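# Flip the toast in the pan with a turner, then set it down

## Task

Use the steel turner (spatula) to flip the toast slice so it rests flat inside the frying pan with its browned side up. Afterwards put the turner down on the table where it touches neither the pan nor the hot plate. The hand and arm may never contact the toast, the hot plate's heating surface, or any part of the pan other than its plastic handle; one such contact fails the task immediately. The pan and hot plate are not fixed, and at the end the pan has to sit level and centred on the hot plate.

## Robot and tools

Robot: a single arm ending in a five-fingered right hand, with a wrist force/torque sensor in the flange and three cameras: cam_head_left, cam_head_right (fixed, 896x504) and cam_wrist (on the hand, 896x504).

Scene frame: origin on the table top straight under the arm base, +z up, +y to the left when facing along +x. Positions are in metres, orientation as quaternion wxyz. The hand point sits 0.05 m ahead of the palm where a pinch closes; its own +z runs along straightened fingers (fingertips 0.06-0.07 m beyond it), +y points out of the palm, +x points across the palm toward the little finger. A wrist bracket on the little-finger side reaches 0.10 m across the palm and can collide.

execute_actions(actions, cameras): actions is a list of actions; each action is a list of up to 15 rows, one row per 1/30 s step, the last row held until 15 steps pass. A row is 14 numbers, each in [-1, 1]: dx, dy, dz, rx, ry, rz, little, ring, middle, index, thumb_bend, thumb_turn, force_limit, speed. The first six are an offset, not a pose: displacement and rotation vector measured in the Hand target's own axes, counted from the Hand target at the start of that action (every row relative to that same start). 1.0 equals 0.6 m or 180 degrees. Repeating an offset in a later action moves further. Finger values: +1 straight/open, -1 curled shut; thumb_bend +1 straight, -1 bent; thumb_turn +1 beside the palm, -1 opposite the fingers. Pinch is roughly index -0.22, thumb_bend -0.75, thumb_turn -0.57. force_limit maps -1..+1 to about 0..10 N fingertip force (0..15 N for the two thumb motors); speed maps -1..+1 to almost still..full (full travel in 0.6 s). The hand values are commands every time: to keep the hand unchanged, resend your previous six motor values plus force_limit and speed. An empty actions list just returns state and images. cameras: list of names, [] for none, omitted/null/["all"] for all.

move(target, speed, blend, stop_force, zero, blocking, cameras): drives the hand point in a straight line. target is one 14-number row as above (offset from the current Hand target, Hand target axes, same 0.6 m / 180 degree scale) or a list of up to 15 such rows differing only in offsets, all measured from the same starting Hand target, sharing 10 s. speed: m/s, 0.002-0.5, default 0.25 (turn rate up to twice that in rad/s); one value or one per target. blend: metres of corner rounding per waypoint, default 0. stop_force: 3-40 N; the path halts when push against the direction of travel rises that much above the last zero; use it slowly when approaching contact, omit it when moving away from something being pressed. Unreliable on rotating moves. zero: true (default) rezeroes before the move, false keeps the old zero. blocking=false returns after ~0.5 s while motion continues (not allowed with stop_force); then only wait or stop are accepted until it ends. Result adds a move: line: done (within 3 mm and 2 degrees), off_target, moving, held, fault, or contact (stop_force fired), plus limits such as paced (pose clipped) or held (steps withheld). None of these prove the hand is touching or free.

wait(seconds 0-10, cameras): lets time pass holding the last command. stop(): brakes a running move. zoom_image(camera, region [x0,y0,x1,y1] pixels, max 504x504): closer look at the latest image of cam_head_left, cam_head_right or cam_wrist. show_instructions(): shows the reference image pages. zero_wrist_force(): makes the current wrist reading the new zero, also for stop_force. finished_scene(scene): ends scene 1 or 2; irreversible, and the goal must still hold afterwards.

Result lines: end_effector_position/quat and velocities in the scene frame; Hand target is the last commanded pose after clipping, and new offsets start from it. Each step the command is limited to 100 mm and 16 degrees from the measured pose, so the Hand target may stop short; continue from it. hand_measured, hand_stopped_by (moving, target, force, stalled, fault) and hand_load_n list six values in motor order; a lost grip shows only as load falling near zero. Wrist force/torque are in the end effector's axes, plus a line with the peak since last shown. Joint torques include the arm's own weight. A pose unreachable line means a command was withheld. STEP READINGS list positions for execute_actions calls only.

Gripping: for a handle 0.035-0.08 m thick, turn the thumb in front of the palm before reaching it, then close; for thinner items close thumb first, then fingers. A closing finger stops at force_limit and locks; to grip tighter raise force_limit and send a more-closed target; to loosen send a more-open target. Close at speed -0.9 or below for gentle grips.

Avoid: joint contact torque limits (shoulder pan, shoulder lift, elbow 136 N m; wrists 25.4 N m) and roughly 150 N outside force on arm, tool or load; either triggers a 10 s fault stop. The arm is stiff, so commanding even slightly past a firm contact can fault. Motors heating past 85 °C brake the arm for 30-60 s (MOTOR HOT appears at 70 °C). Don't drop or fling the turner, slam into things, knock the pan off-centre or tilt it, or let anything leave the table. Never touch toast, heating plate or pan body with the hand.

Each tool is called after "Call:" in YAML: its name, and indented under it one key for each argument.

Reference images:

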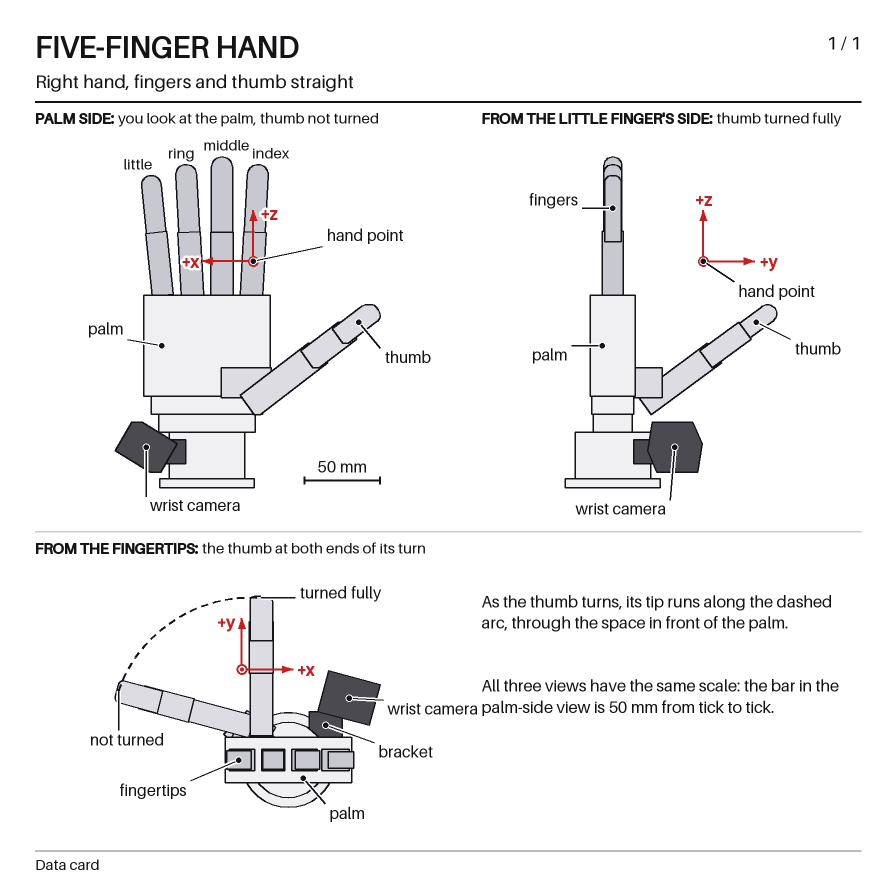

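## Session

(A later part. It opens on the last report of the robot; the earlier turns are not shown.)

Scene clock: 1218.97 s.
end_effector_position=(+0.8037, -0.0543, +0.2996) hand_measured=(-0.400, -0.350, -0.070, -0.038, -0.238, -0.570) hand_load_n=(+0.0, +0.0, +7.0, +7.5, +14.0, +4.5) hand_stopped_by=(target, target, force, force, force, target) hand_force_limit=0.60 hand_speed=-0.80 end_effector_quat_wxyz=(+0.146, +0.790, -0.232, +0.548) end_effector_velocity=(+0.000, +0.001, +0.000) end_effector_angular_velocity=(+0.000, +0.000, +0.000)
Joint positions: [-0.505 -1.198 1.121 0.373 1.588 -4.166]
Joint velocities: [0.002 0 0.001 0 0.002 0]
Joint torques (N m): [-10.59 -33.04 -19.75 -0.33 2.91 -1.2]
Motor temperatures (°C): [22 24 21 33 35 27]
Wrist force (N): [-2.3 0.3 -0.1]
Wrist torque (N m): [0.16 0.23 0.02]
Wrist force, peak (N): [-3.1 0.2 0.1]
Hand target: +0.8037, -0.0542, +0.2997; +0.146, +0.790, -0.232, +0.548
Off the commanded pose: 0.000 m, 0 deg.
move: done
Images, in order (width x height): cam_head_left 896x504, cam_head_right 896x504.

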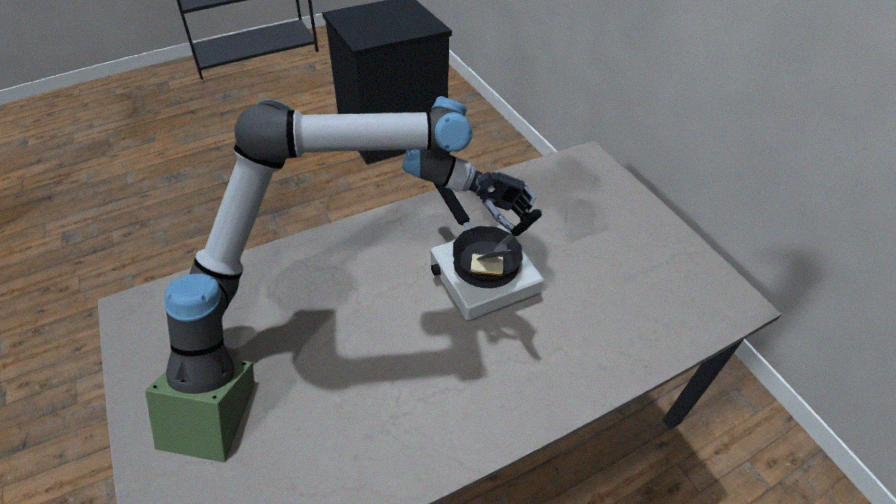

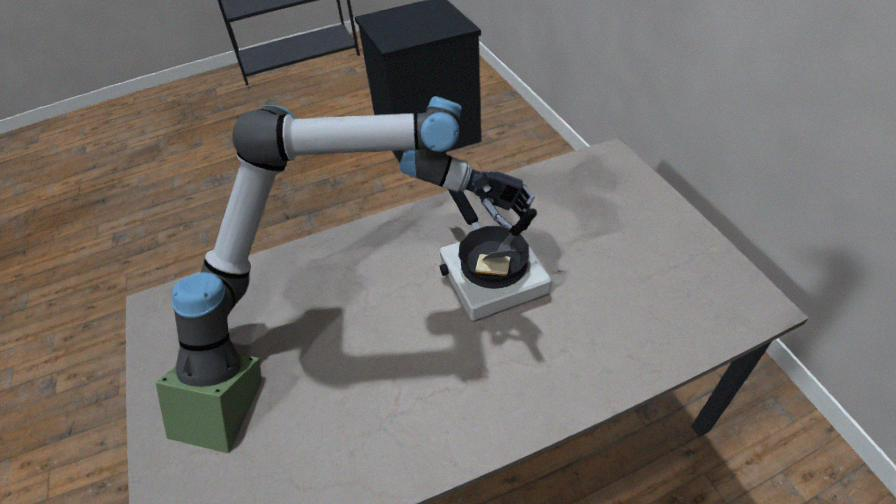

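Call:
move:
  target:
    - [0.0545,-0.0015,-0.0208,0,0,0,-0.4,-0.35,-0.35,-0.5,-0.95,-0.57,0.6,-0.8]
    - [0.0357,-0.0135,-0.0693,-0.1091,0.003,0.0417,-0.4,-0.35,-0.35,-0.5,-0.95,-0.57,0.6,-0.8]
  speed: [0.05,0.06]
  cameras: ["cam_head_left","cam_head_right"]

Call:
zoom_image:
  camera: "cam_head_left"
  region: [455, 225, 535, 285]

Call:
zoom_image:
  camera: "cam_head_right"
  region: [460, 230, 540, 290]

Scene clock: 1232.20 s.
end_effector_position=(+0.7809, -0.0315, +0.3345) hand_measured=(-0.400, -0.350, -0.070, -0.038, -0.238, -0.570) hand_load_n=(+0.0, +0.5, +6.5, +8.0, +13.5, +4.5) hand_stopped_by=(target, target, force, force, force, target) hand_force_limit=0.60 hand_speed=-0.80 end_effector_quat_wxyz=(+0.243, +0.734, -0.373, +0.513) end_effector_velocity=(+0.000, +0.000, +0.001) end_effector_angular_velocity=(-0.002, +0.000, +0.002)
Joint positions: [-0.402 -1.013 0.683 0.84 1.961 -3.95]
Joint velocities: [-0.001 -0.002 0.002 -0.003 -0.001 -0.003]
Joint torques (N m): [-24.87 -57.58 -10.88 -2.14 0.21 -2.31]
Motor temperatures (°C): [22 24 21 33 35 27]
Wrist force (N): [-3.1 0.6 0.0]
Wrist torque (N m): [0.18 0.34 -0.08]
Wrist force, peak (N): [-3.8 0.5 -0.5]
Hand target: +0.7809, -0.0316, +0.3347; +0.243, +0.734, -0.373, +0.513
Off the commanded pose: 0.000 m, 0 deg.
move: done
Images, in order (width x height): cam_head_left 896x504, cam_head_right 896x504.

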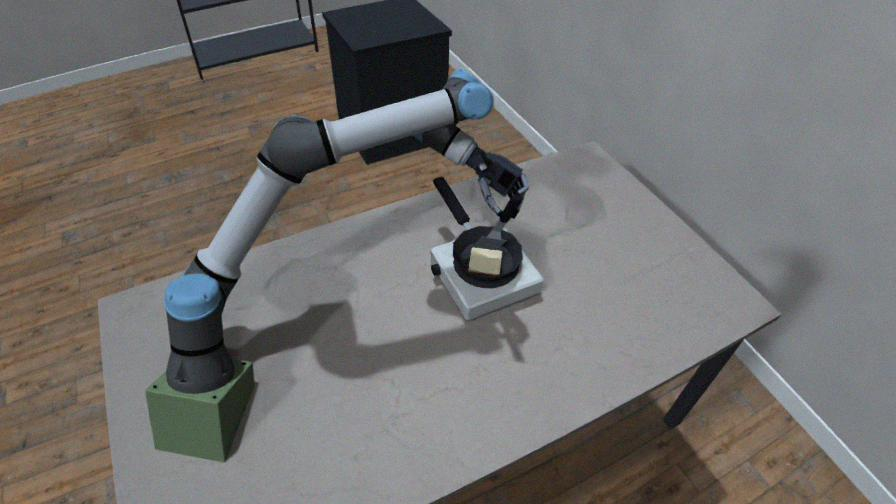

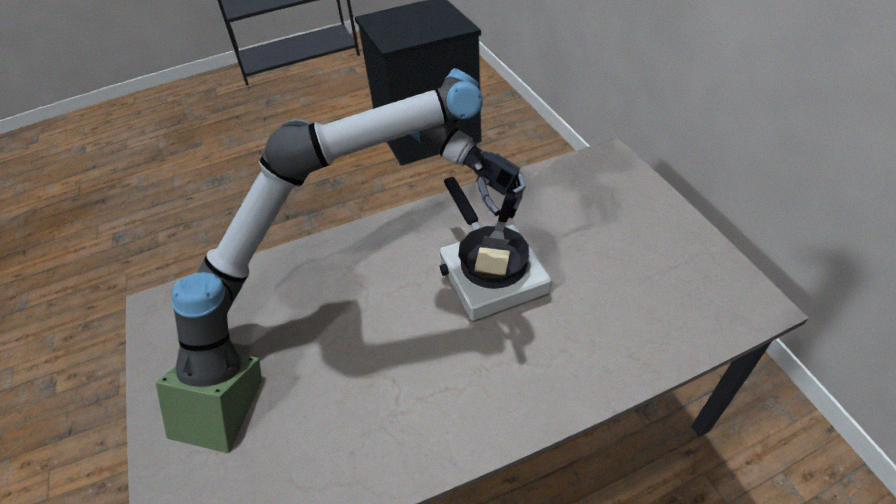

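Scaled by 6.300.

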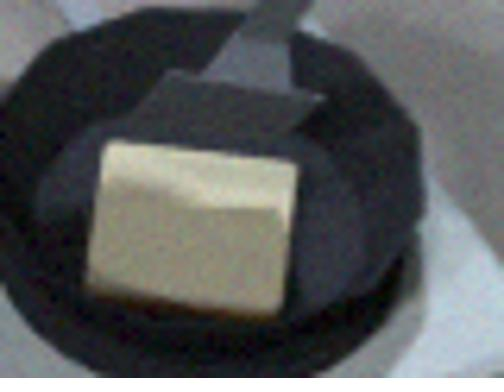

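Scaled by 6.300.

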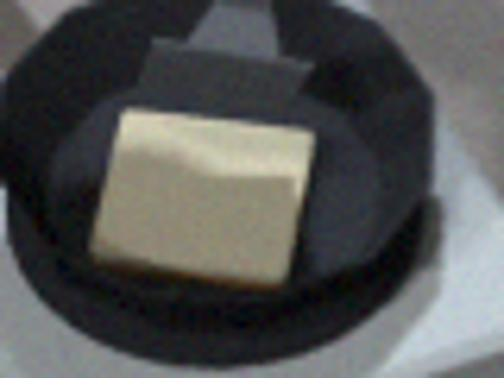

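Call:
move:
  target:
    - [-0.0057,-0.0375,-0.0123,0,0,0,-0.4,-0.35,-0.35,-0.5,-0.95,-0.57,0.6,-0.8]
    - [-0.0618,-0.036,0.0092,0,0,0,-0.4,-0.35,-0.35,-0.5,-0.95,-0.57,0.6,-0.8]
  speed: [0.05,0.03]
  cameras: ["cam_head_left","cam_head_right"]

Call:
zoom_image:
  camera: "cam_head_left"
  region: [455, 225, 535, 285]

Call:
zoom_image:
  camera: "cam_head_right"
  region: [460, 230, 540, 290]

Scene clock: 1241.00 s.
end_effector_position=(+0.7940, -0.0115, +0.2986) hand_measured=(-0.400, -0.350, -0.070, -0.038, -0.238, -0.570) hand_load_n=(+0.0, +0.0, +6.5, +8.0, +13.0, +5.0) hand_stopped_by=(target, target, force, force, force, target) hand_force_limit=0.60 hand_speed=-0.80 end_effector_quat_wxyz=(+0.243, +0.734, -0.373, +0.513) end_effector_velocity=(+0.000, +0.000, +0.002) end_effector_angular_velocity=(+0.000, -0.001, +0.001)
Joint positions: [-0.339 -0.955 0.644 0.834 2.017 -3.915]
Joint velocities: [-0.001 0 -0.006 0.004 -0.001 -0.001]
Joint torques (N m): [-26.82 -42.05 -25.9 2.97 0.43 0.03]
Motor temperatures (°C): [22 24 21 33 35 27]
Wrist force (N): [-3.5 0.5 -0.1]
Wrist torque (N m): [0.14 0.36 -0.10]
Wrist force, peak (N): [-3.7 0.2 -0.4]
Hand target: +0.7940, -0.0116, +0.2987; +0.243, +0.734, -0.373, +0.513
Off the commanded pose: 0.000 m, 0 deg.
move: done
Images, in order (width x height): cam_head_left 896x504, cam_head_right 896x504.

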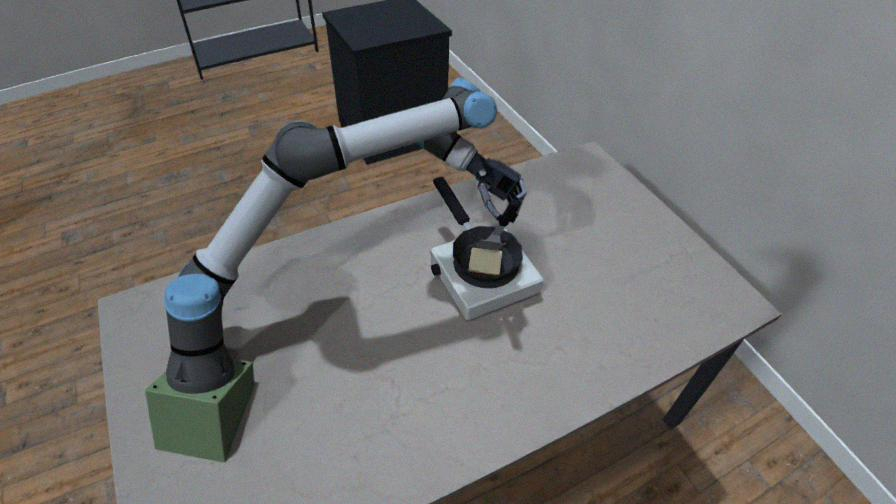

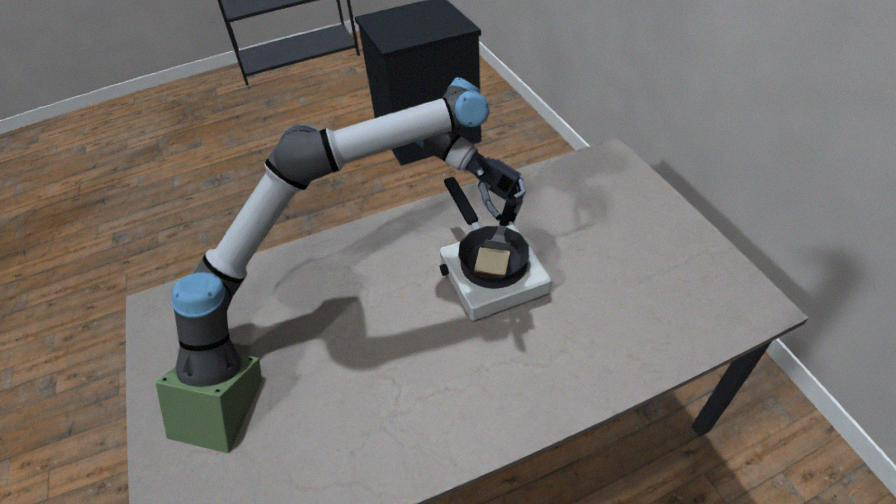

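Scaled by 6.300.

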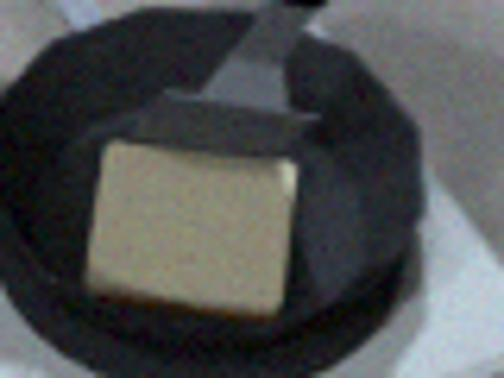

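Scaled by 6.300.

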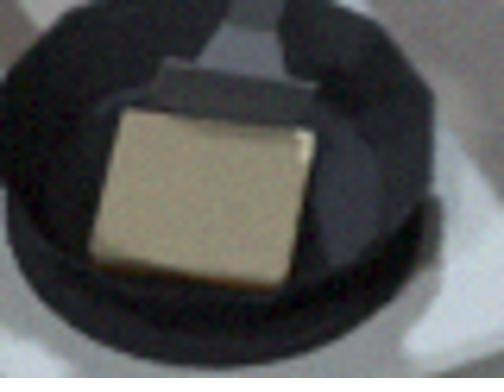

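Call:
move:
  target:
    - [-0.0094,0.0003,0.0036,0,0,0,-0.4,-0.35,-0.35,-0.5,-0.95,-0.57,0.6,-0.8]
    - [-0.0008,0.0552,0.0218,0,0,0,-0.4,-0.35,-0.35,-0.5,-0.95,-0.57,0.6,-0.8]
  speed: [0.02,0.02]
  cameras: ["cam_head_left","cam_head_right"]

Call:
zoom_image:
  camera: "cam_head_left"
  region: [455, 225, 535, 285]

Call:
zoom_image:
  camera: "cam_head_right"
  region: [460, 230, 540, 290]

Scene clock: 1247.33 s.
end_effector_position=(+0.7751, -0.0411, +0.2929) hand_measured=(-0.400, -0.350, -0.070, -0.038, -0.238, -0.570) hand_load_n=(+0.0, +0.0, +7.0, +8.0, +13.0, +5.0) hand_stopped_by=(target, target, force, force, force, target) hand_force_limit=0.60 hand_speed=-0.80 end_effector_quat_wxyz=(+0.243, +0.734, -0.373, +0.513) end_effector_velocity=(+0.000, +0.001, +0.001) end_effector_angular_velocity=(-0.001, +0.000, +0.001)
Joint positions: [-0.386 -1.031 0.823 0.721 1.976 -3.941]
Joint velocities: [0.001 0.001 -0.005 0.003 0.001 0]
Joint torques (N m): [-9.82 -34.58 -25.57 2.91 3.36 0]
Motor temperatures (°C): [22 24 21 33 35 27]
Wrist force (N): [-2.8 0.0 0.0]
Wrist torque (N m): [0.17 0.27 0.02]
Wrist force, peak (N): [-3.5 0.0 -0.6]
Hand target: +0.7750, -0.0411, +0.2927; +0.243, +0.734, -0.373, +0.513
Off the commanded pose: 0.000 m, 0 deg.
move: done
Images, in order (width x height): cam_head_left 896x504, cam_head_right 896x504.

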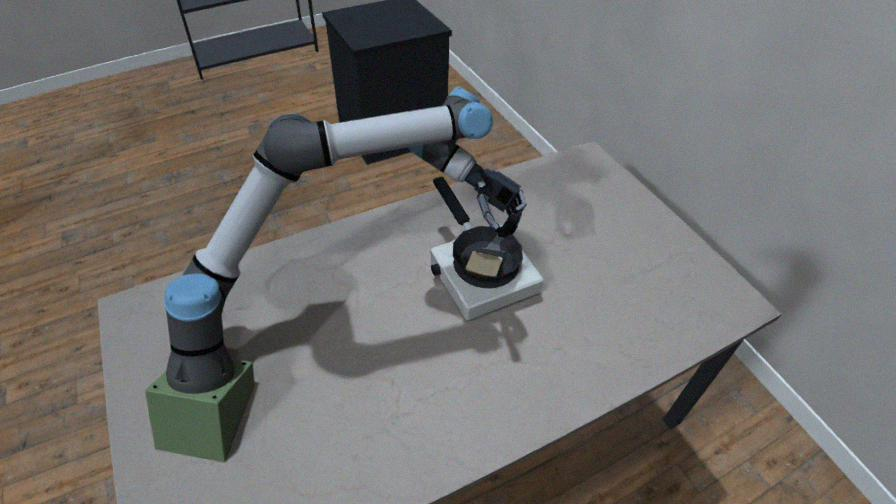

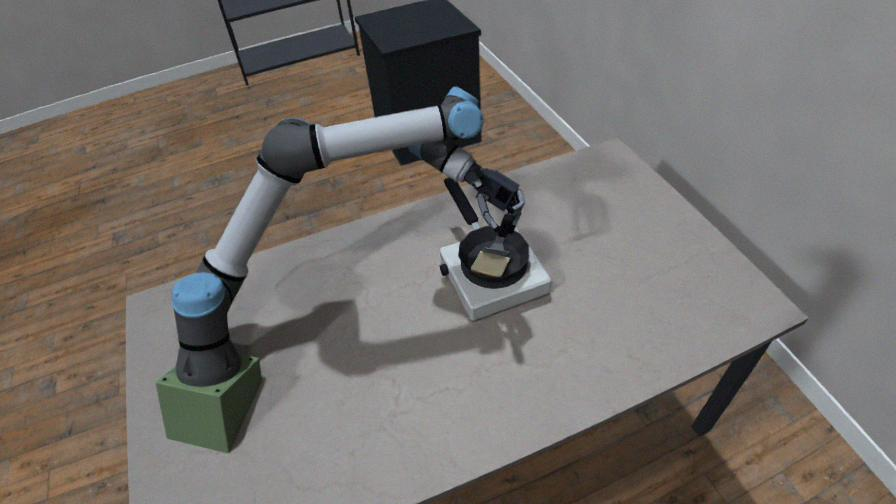

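Scaled by 6.300.

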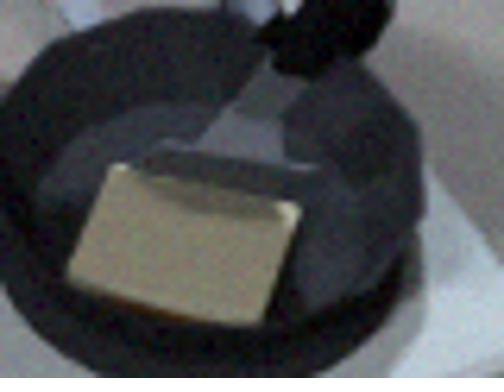

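Scaled by 6.300.

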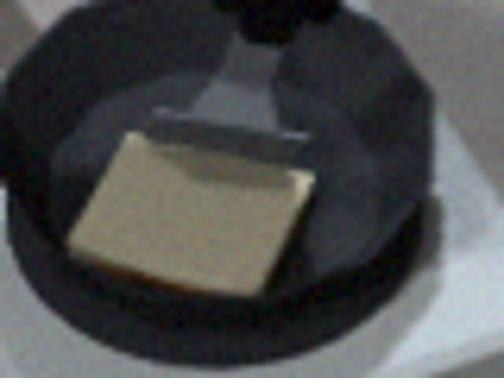

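Call:
move:
  target: [0.006,0.0393,0.013,0,0,0,-0.4,-0.35,-0.35,-0.5,-0.95,-0.57,0.6,-0.8]
  speed: 0.02
  cameras: ["cam_head_left","cam_head_right"]

Call:
zoom_image:
  camera: "cam_head_left"
  region: [455, 225, 535, 285]

Call:
zoom_image:
  camera: "cam_head_right"
  region: [460, 230, 540, 290]

Scene clock: 1252.57 s.
end_effector_position=(+0.7614, -0.0622, +0.2928) hand_measured=(-0.400, -0.350, -0.070, -0.038, -0.238, -0.570) hand_load_n=(+0.0, +0.0, +7.0, +8.0, +13.5, +5.0) hand_stopped_by=(target, target, force, force, force, target) hand_force_limit=0.60 hand_speed=-0.80 end_effector_quat_wxyz=(+0.243, +0.734, -0.373, +0.513) end_effector_velocity=(+0.001, +0.002, +0.001) end_effector_angular_velocity=(-0.001, -0.001, +0.001)
Joint positions: [-0.425 -1.075 0.922 0.659 1.942 -3.962]
Joint velocities: [0.002 0.001 -0.006 0.003 0.002 0]
Joint torques (N m): [-10.26 -35.87 -26.42 2.04 2.84 -0.32]
Motor temperatures (°C): [22 24 21 33 35 27]
Wrist force (N): [-3.3 0.4 -0.7]
Wrist torque (N m): [0.15 0.34 -0.12]
Wrist force, peak (N): [-3.4 0.4 -0.6]
Hand target: +0.7614, -0.0622, +0.2927; +0.243, +0.734, -0.373, +0.513
Off the commanded pose: 0.000 m, 0 deg.
move: done
Images, in order (width x height): cam_head_left 896x504, cam_head_right 896x504.

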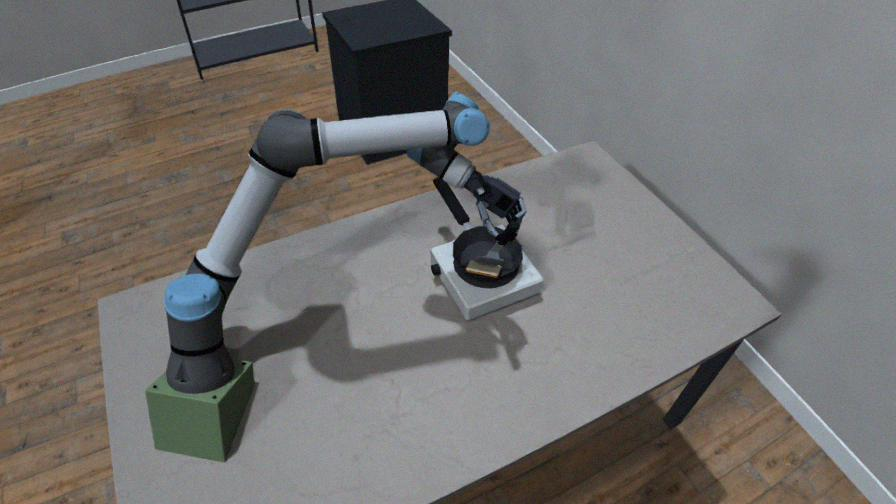

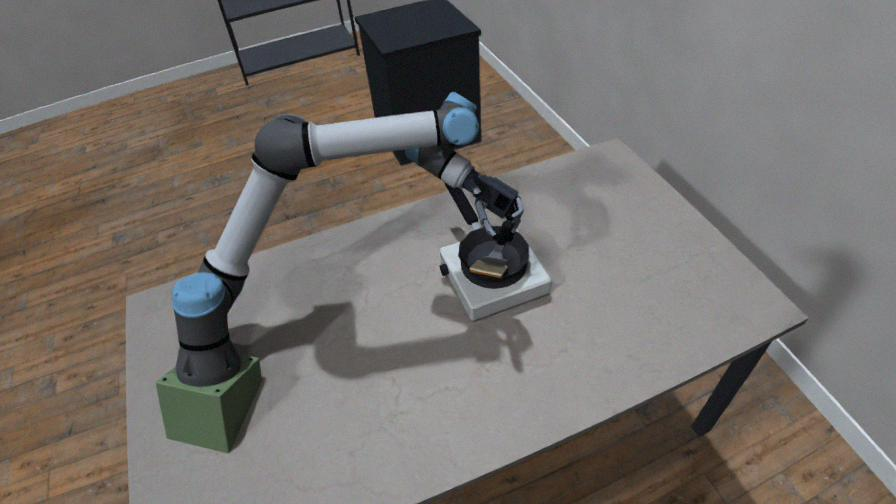

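Scaled by 6.300.

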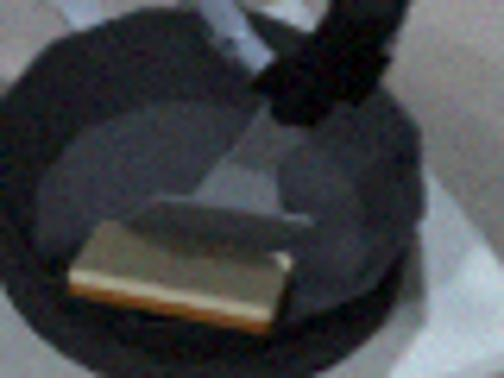

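Scaled by 6.300.

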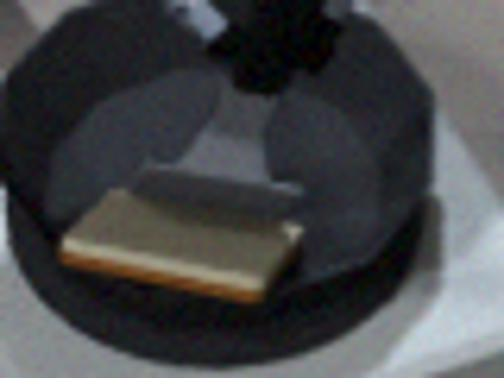

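Call:
move:
  target: [0.0048,0.0314,0.0104,0,0,0,-0.4,-0.35,-0.35,-0.5,-0.95,-0.57,0.6,-0.8]
  speed: 0.02
  cameras: ["cam_head_left","cam_head_right"]

Call:
zoom_image:
  camera: "cam_head_left"
  region: [455, 225, 535, 285]

Call:
zoom_image:
  camera: "cam_head_right"
  region: [460, 230, 540, 290]

Scene clock: 1256.27 s.
end_effector_position=(+0.7506, -0.0791, +0.2928) hand_measured=(-0.400, -0.350, -0.070, -0.038, -0.238, -0.570) hand_load_n=(+0.0, +0.0, +7.0, +8.0, +13.0, +4.5) hand_stopped_by=(target, target, force, force, force, target) hand_force_limit=0.60 hand_speed=-0.80 end_effector_quat_wxyz=(+0.243, +0.734, -0.373, +0.513) end_effector_velocity=(+0.001, +0.001, +0.001) end_effector_angular_velocity=(-0.002, -0.001, +0.002)
Joint positions: [-0.456 -1.106 0.992 0.614 1.914 -3.978]
Joint velocities: [0.002 0.001 -0.006 0.002 0.002 -0.001]
Joint torques (N m): [-8.38 -35.68 -27.93 1.93 2.71 -0.49]
Motor temperatures (°C): [22 24 21 33 35 27]
Wrist force (N): [-3.1 -0.2 -0.2]
Wrist torque (N m): [0.11 0.27 -0.12]
Wrist force, peak (N): [-3.5 0.3 -0.7]
Hand target: +0.7506, -0.0790, +0.2927; +0.243, +0.734, -0.373, +0.513
Off the commanded pose: 0.000 m, 0 deg.
move: done
Images, in order (width x height): cam_head_left 896x504, cam_head_right 896x504.

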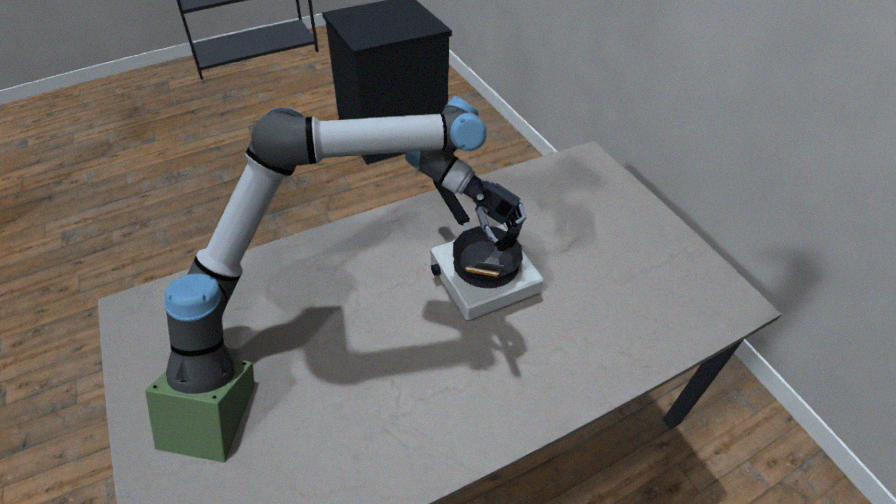

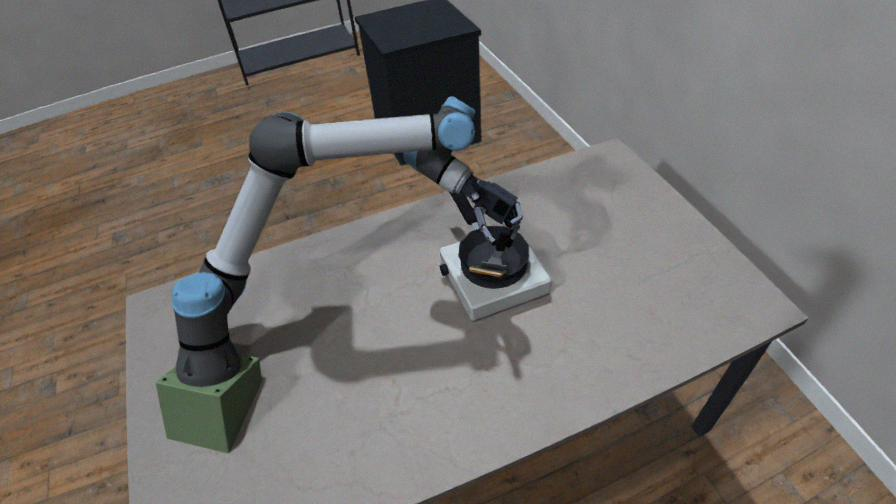

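Scaled by 6.300.

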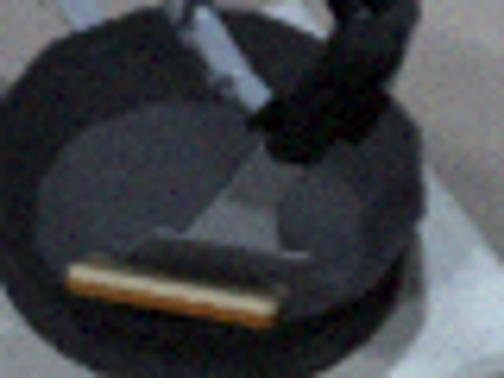

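Scaled by 6.300.

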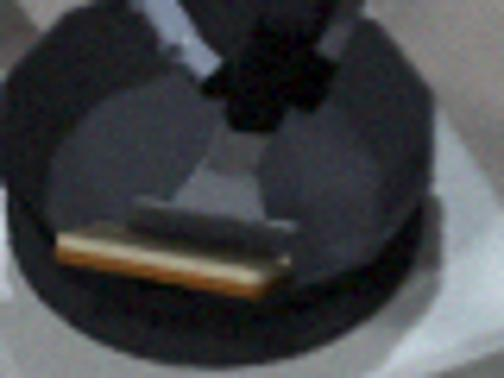

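Call:
move:
  target: [-0.0036,-0.0236,-0.0078,0,0,0,-0.4,-0.35,-0.35,-0.5,-0.95,-0.57,0.6,-0.8]
  speed: 0.01
  cameras: ["cam_head_left","cam_head_right"]

Call:
zoom_image:
  camera: "cam_head_left"
  region: [455, 225, 535, 285]

Call:
zoom_image:
  camera: "cam_head_right"
  region: [460, 230, 540, 290]

Scene clock: 1296.00 s.
end_effector_position=(+0.7588, -0.0663, +0.2927) hand_measured=(-0.400, -0.350, -0.070, -0.038, -0.238, -0.570) hand_load_n=(+0.0, +0.0, +6.5, +8.0, +13.5, +5.0) hand_stopped_by=(target, target, force, force, force, target) hand_force_limit=0.60 hand_speed=-0.80 end_effector_quat_wxyz=(+0.243, +0.734, -0.373, +0.513) end_effector_velocity=(-0.001, +0.000, -0.001) end_effector_angular_velocity=(+0.000, +0.003, -0.001)
Joint positions: [-0.432 -1.083 0.939 0.648 1.936 -3.965]
Joint velocities: [0 0 0.003 0 0 0]
Joint torques (N m): [-22.67 -44.54 -9.04 0.01 0.91 1.19]
Motor temperatures (°C): [22 24 21 33 35 27]
Wrist force (N): [-3.0 0.2 -0.3]
Wrist torque (N m): [0.09 0.27 -0.13]
Wrist force, peak (N): [-3.3 0.2 -0.3]
Hand target: +0.7587, -0.0664, +0.2927; +0.243, +0.734, -0.373, +0.513
Off the commanded pose: 0.000 m, 0 deg.
move: done
Images, in order (width x height): cam_head_left 896x504, cam_head_right 896x504.

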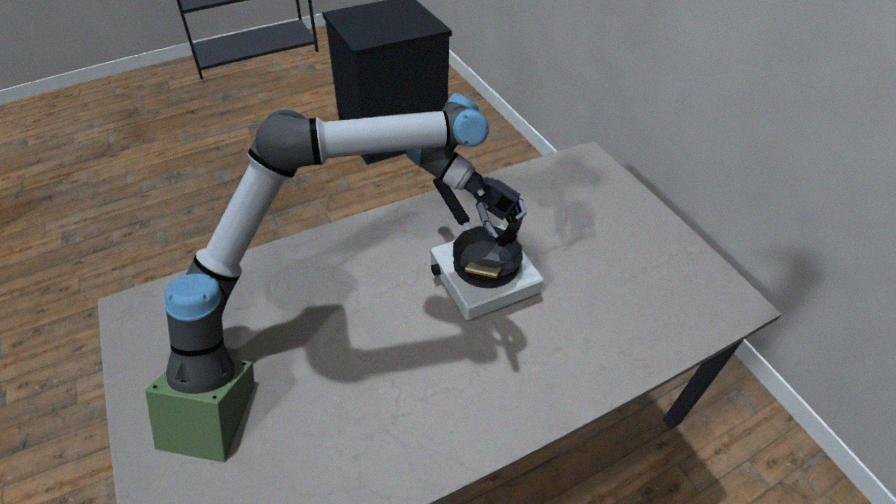

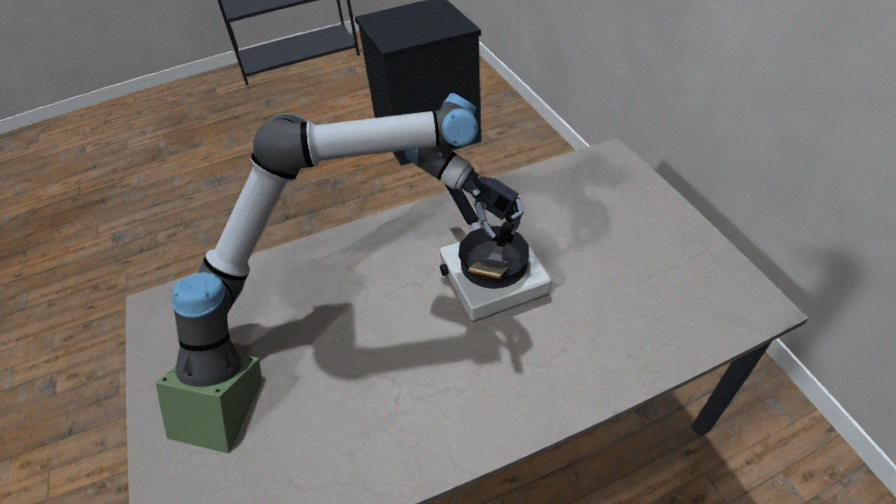

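Scaled by 6.300.

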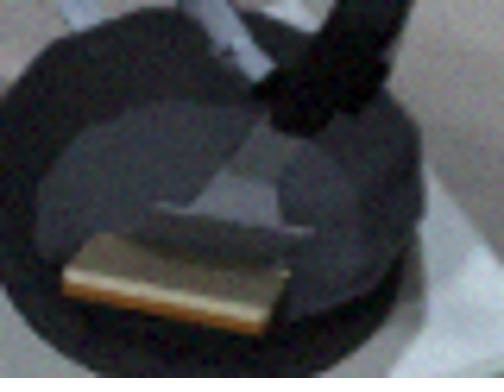

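Scaled by 6.300.

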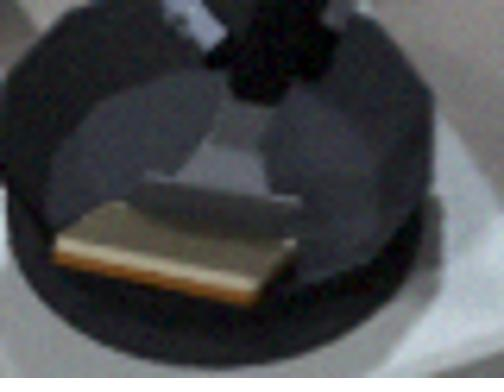

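Call:
move:
  target: [-0.0029,-0.0189,-0.0062,0,0,0,-0.4,-0.35,-0.35,-0.5,-0.95,-0.57,0.6,-0.8]
  speed: 0.01
  cameras: ["cam_head_left","cam_head_right"]

Call:
zoom_image:
  camera: "cam_head_left"
  region: [455, 225, 535, 285]

Call:
zoom_image:
  camera: "cam_head_right"
  region: [460, 230, 540, 290]

Scene clock: 1299.60 s.
end_effector_position=(+0.7653, -0.0562, +0.2927) hand_measured=(-0.400, -0.350, -0.070, -0.038, -0.238, -0.570) hand_load_n=(+0.0, +0.0, +6.5, +8.0, +13.5, +5.0) hand_stopped_by=(target, target, force, force, force, target) hand_force_limit=0.60 hand_speed=-0.80 end_effector_quat_wxyz=(+0.243, +0.734, -0.373, +0.513) end_effector_velocity=(-0.001, -0.001, -0.001) end_effector_angular_velocity=(+0.000, +0.002, -0.002)
Joint positions: [-0.413 -1.063 0.895 0.676 1.952 -3.956]
Joint velocities: [0 0 0.004 -0.001 0 0]
Joint torques (N m): [-22.27 -45.59 -10.03 -0.03 1.15 1.05]
Motor temperatures (°C): [22 24 21 33 35 27]
Wrist force (N): [-3.4 0.4 -0.7]
Wrist torque (N m): [0.13 0.37 -0.14]
Wrist force, peak (N): [-3.5 0.3 -0.6]
Hand target: +0.7653, -0.0563, +0.2927; +0.243, +0.734, -0.373, +0.513
Off the commanded pose: 0.000 m, 0 deg.
move: done
Images, in order (width x height): cam_head_left 896x504, cam_head_right 896x504.

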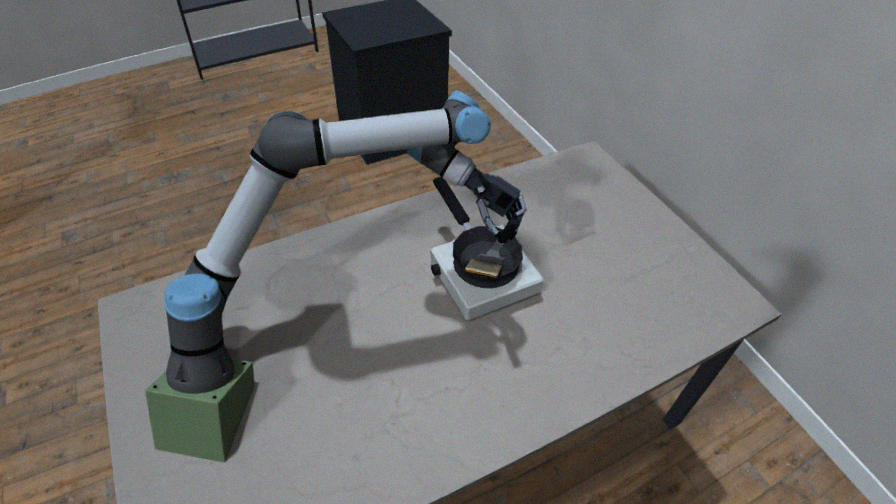

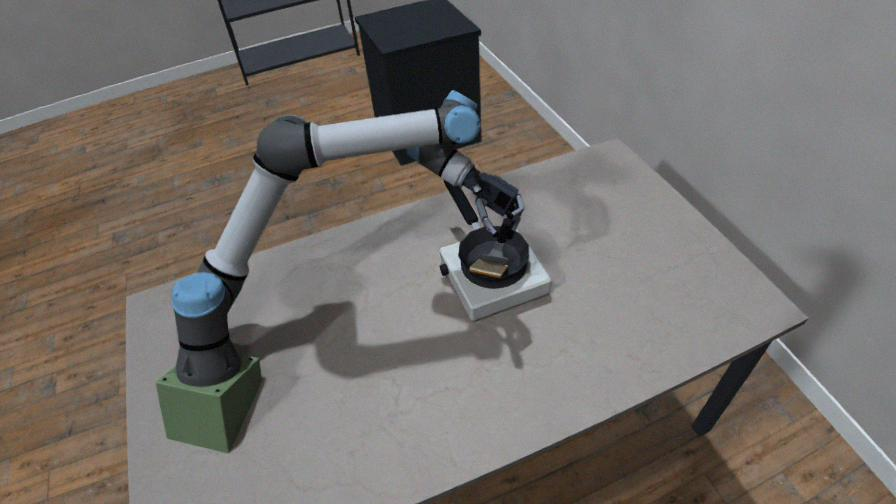

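Scaled by 6.300.

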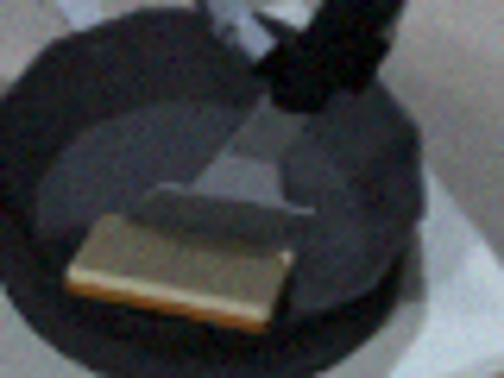

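Scaled by 6.300.

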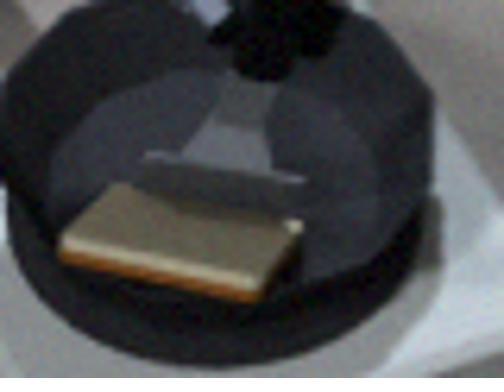

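Call:
move:
  target: [-0.0029,-0.0189,-0.0062,0,0,0,-0.4,-0.35,-0.35,-0.5,-0.95,-0.57,0.6,-0.8]
  speed: 0.01
  cameras: ["cam_head_left","cam_head_right"]

Call:
zoom_image:
  camera: "cam_head_left"
  region: [455, 225, 535, 285]

Call:
zoom_image:
  camera: "cam_head_right"
  region: [460, 230, 540, 290]

Scene clock: 1303.80 s.
end_effector_position=(+0.7719, -0.0461, +0.2926) hand_measured=(-0.400, -0.350, -0.070, -0.038, -0.238, -0.570) hand_load_n=(+0.0, +0.0, +6.5, +8.5, +13.5, +5.0) hand_stopped_by=(target, target, force, force, force, target) hand_force_limit=0.60 hand_speed=-0.80 end_effector_quat_wxyz=(+0.243, +0.734, -0.373, +0.513) end_effector_velocity=(+0.000, +0.000, +0.000) end_effector_angular_velocity=(-0.001, +0.002, +0.000)
Joint positions: [-0.395 -1.042 0.847 0.706 1.968 -3.946]
Joint velocities: [0 0 0.001 0 0 -0.001]
Joint torques (N m): [-23.09 -47.95 -12.85 -0.12 1.16 1.11]
Motor temperatures (°C): [22 24 21 33 35 27]
Wrist force (N): [-3.4 0.3 0.1]
Wrist torque (N m): [0.13 0.36 -0.12]
Wrist force, peak (N): [-3.7 0.2 -0.7]
Hand target: +0.7718, -0.0461, +0.2927; +0.243, +0.734, -0.373, +0.513
Off the commanded pose: 0.000 m, 0 deg.
move: done
Images, in order (width x height): cam_head_left 896x504, cam_head_right 896x504.

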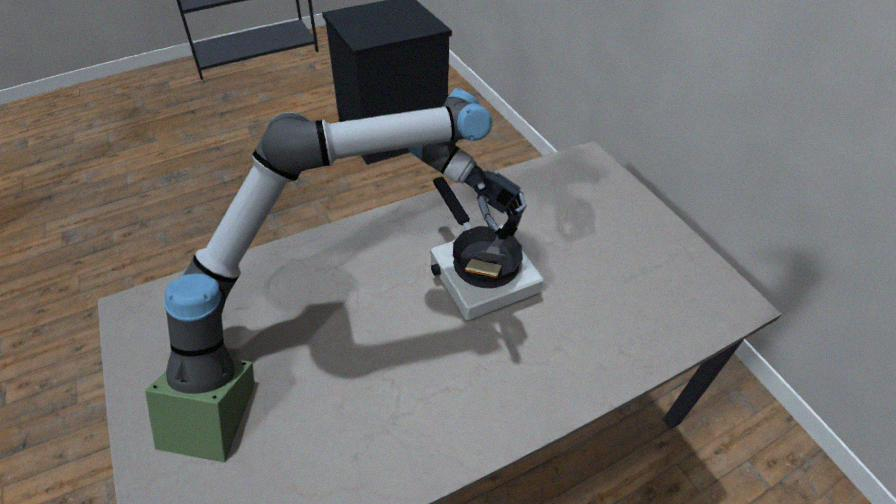

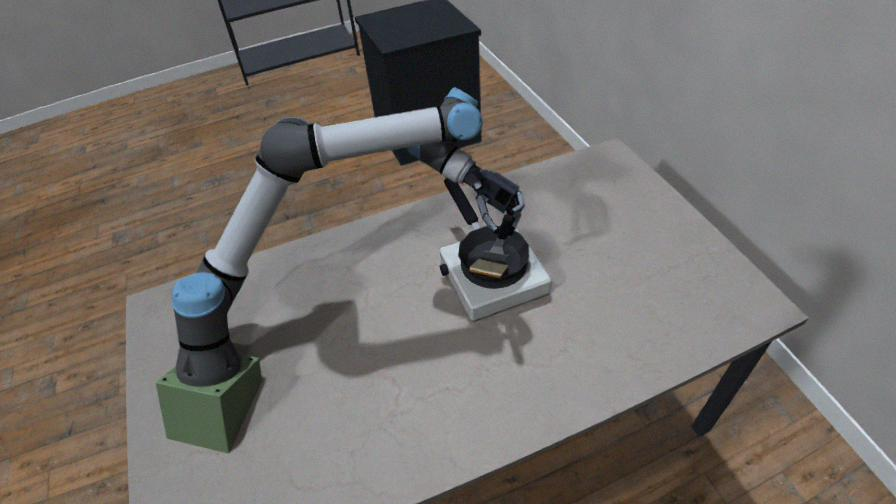

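Scaled by 6.300.

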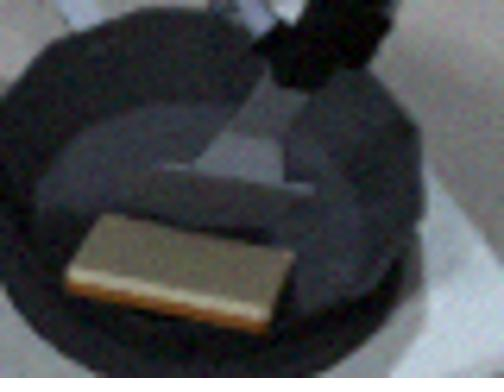

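Scaled by 6.300.

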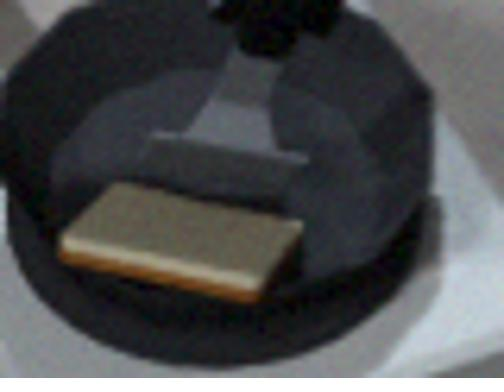

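Call:
move:
  target:
    - [0.1667,-0.0046,-0.0637,0,0,0,-0.4,-0.35,-0.35,-0.5,-0.95,-0.57,0.6,-0.8]
    - [0.203,0.3708,0.0047,0.0443,-0.0643,0.211,-0.4,-0.35,-0.35,-0.5,-0.95,-0.57,0.6,-0.8]
  speed: [0.06,0.12]

Call:
zoom_image:
  camera: "cam_head_left"
  region: [405, 215, 535, 315]

Call:
zoom_image:
  camera: "cam_head_right"
  region: [410, 215, 540, 315]

Scene clock: 1335.87 s.
end_effector_position=(+0.6203, -0.2186, +0.3997) hand_measured=(-0.400, -0.350, -0.070, -0.038, -0.238, -0.570) hand_load_n=(+0.0, +0.0, +6.5, +8.0, +13.5, +4.0) hand_stopped_by=(target, target, force, force, force, target) hand_force_limit=0.60 hand_speed=-0.80 end_effector_quat_wxyz=(-0.025, +0.635, -0.577, +0.513) end_effector_velocity=(+0.000, +0.000, +0.001) end_effector_angular_velocity=(+0.000, -0.001, +0.000)
Joint positions: [-1.136 -1.357 1.304 0.596 1.076 -3.651]
Joint velocities: [-0.001 0 -0.001 0.001 0 0.001]
Joint torques (N m): [-22.7 -7.91 -22.68 2 -0.36 -1.99]
Motor temperatures (°C): [22 24 21 33 35 27]
Wrist force (N): [-2.1 2.3 0.1]
Wrist torque (N m): [0.17 0.23 -0.02]
Wrist force, peak (N): [-4.1 0.3 0.2]
Hand target: +0.6202, -0.2187, +0.3997; -0.025, +0.635, -0.577, +0.513
Off the commanded pose: 0.000 m, 0 deg.
move: done
camera_calibration:
cam_wrist: T_world_to_cam=[[-0.739545, -0.533852, -0.40997, 0.499758], [-0.397674, 0.83794, -0.37378, 0.579657], [0.543073, -0.113393, -0.831994, 0.0844828], [0, 0, 0, 1]] pos_world=[0.554228, -0.209341, 0.491839]

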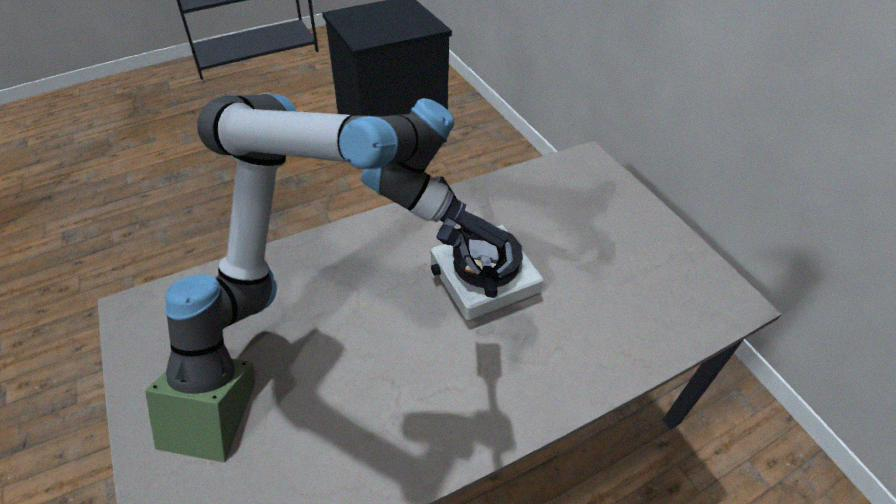

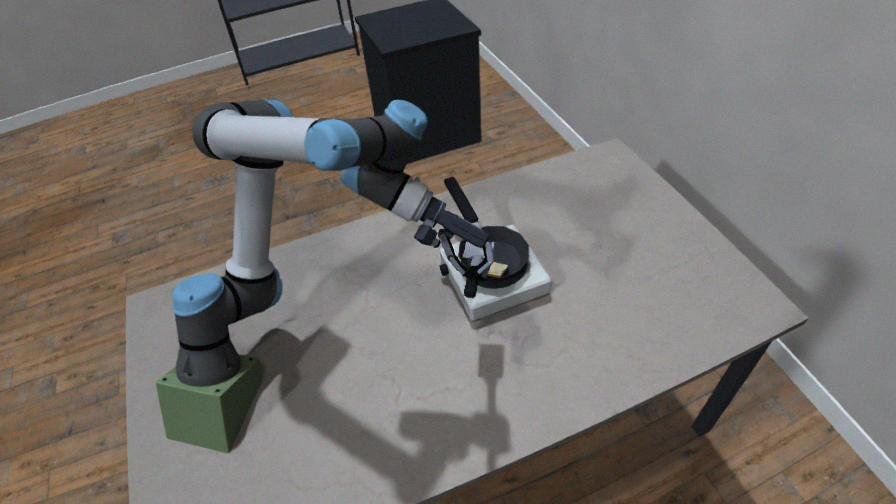

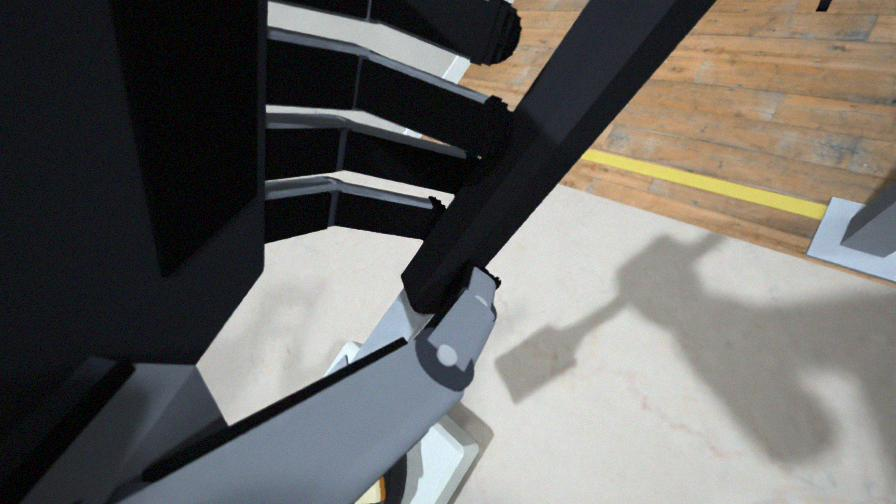

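Scaled by 3.877.

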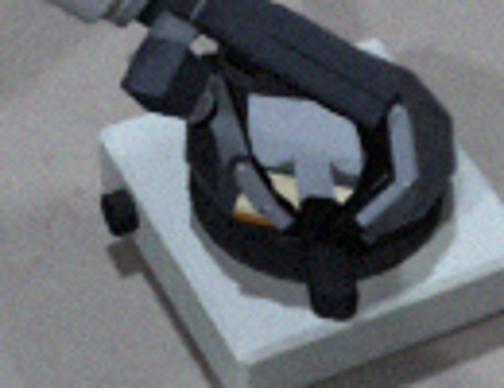

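Scaled by 3.877.

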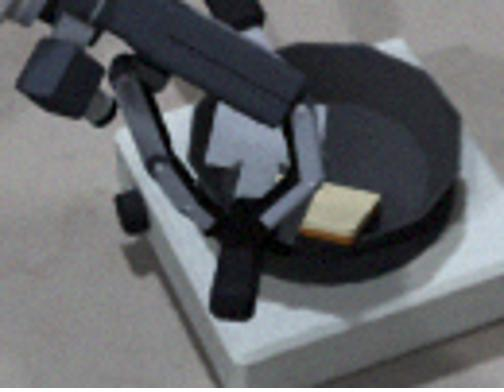

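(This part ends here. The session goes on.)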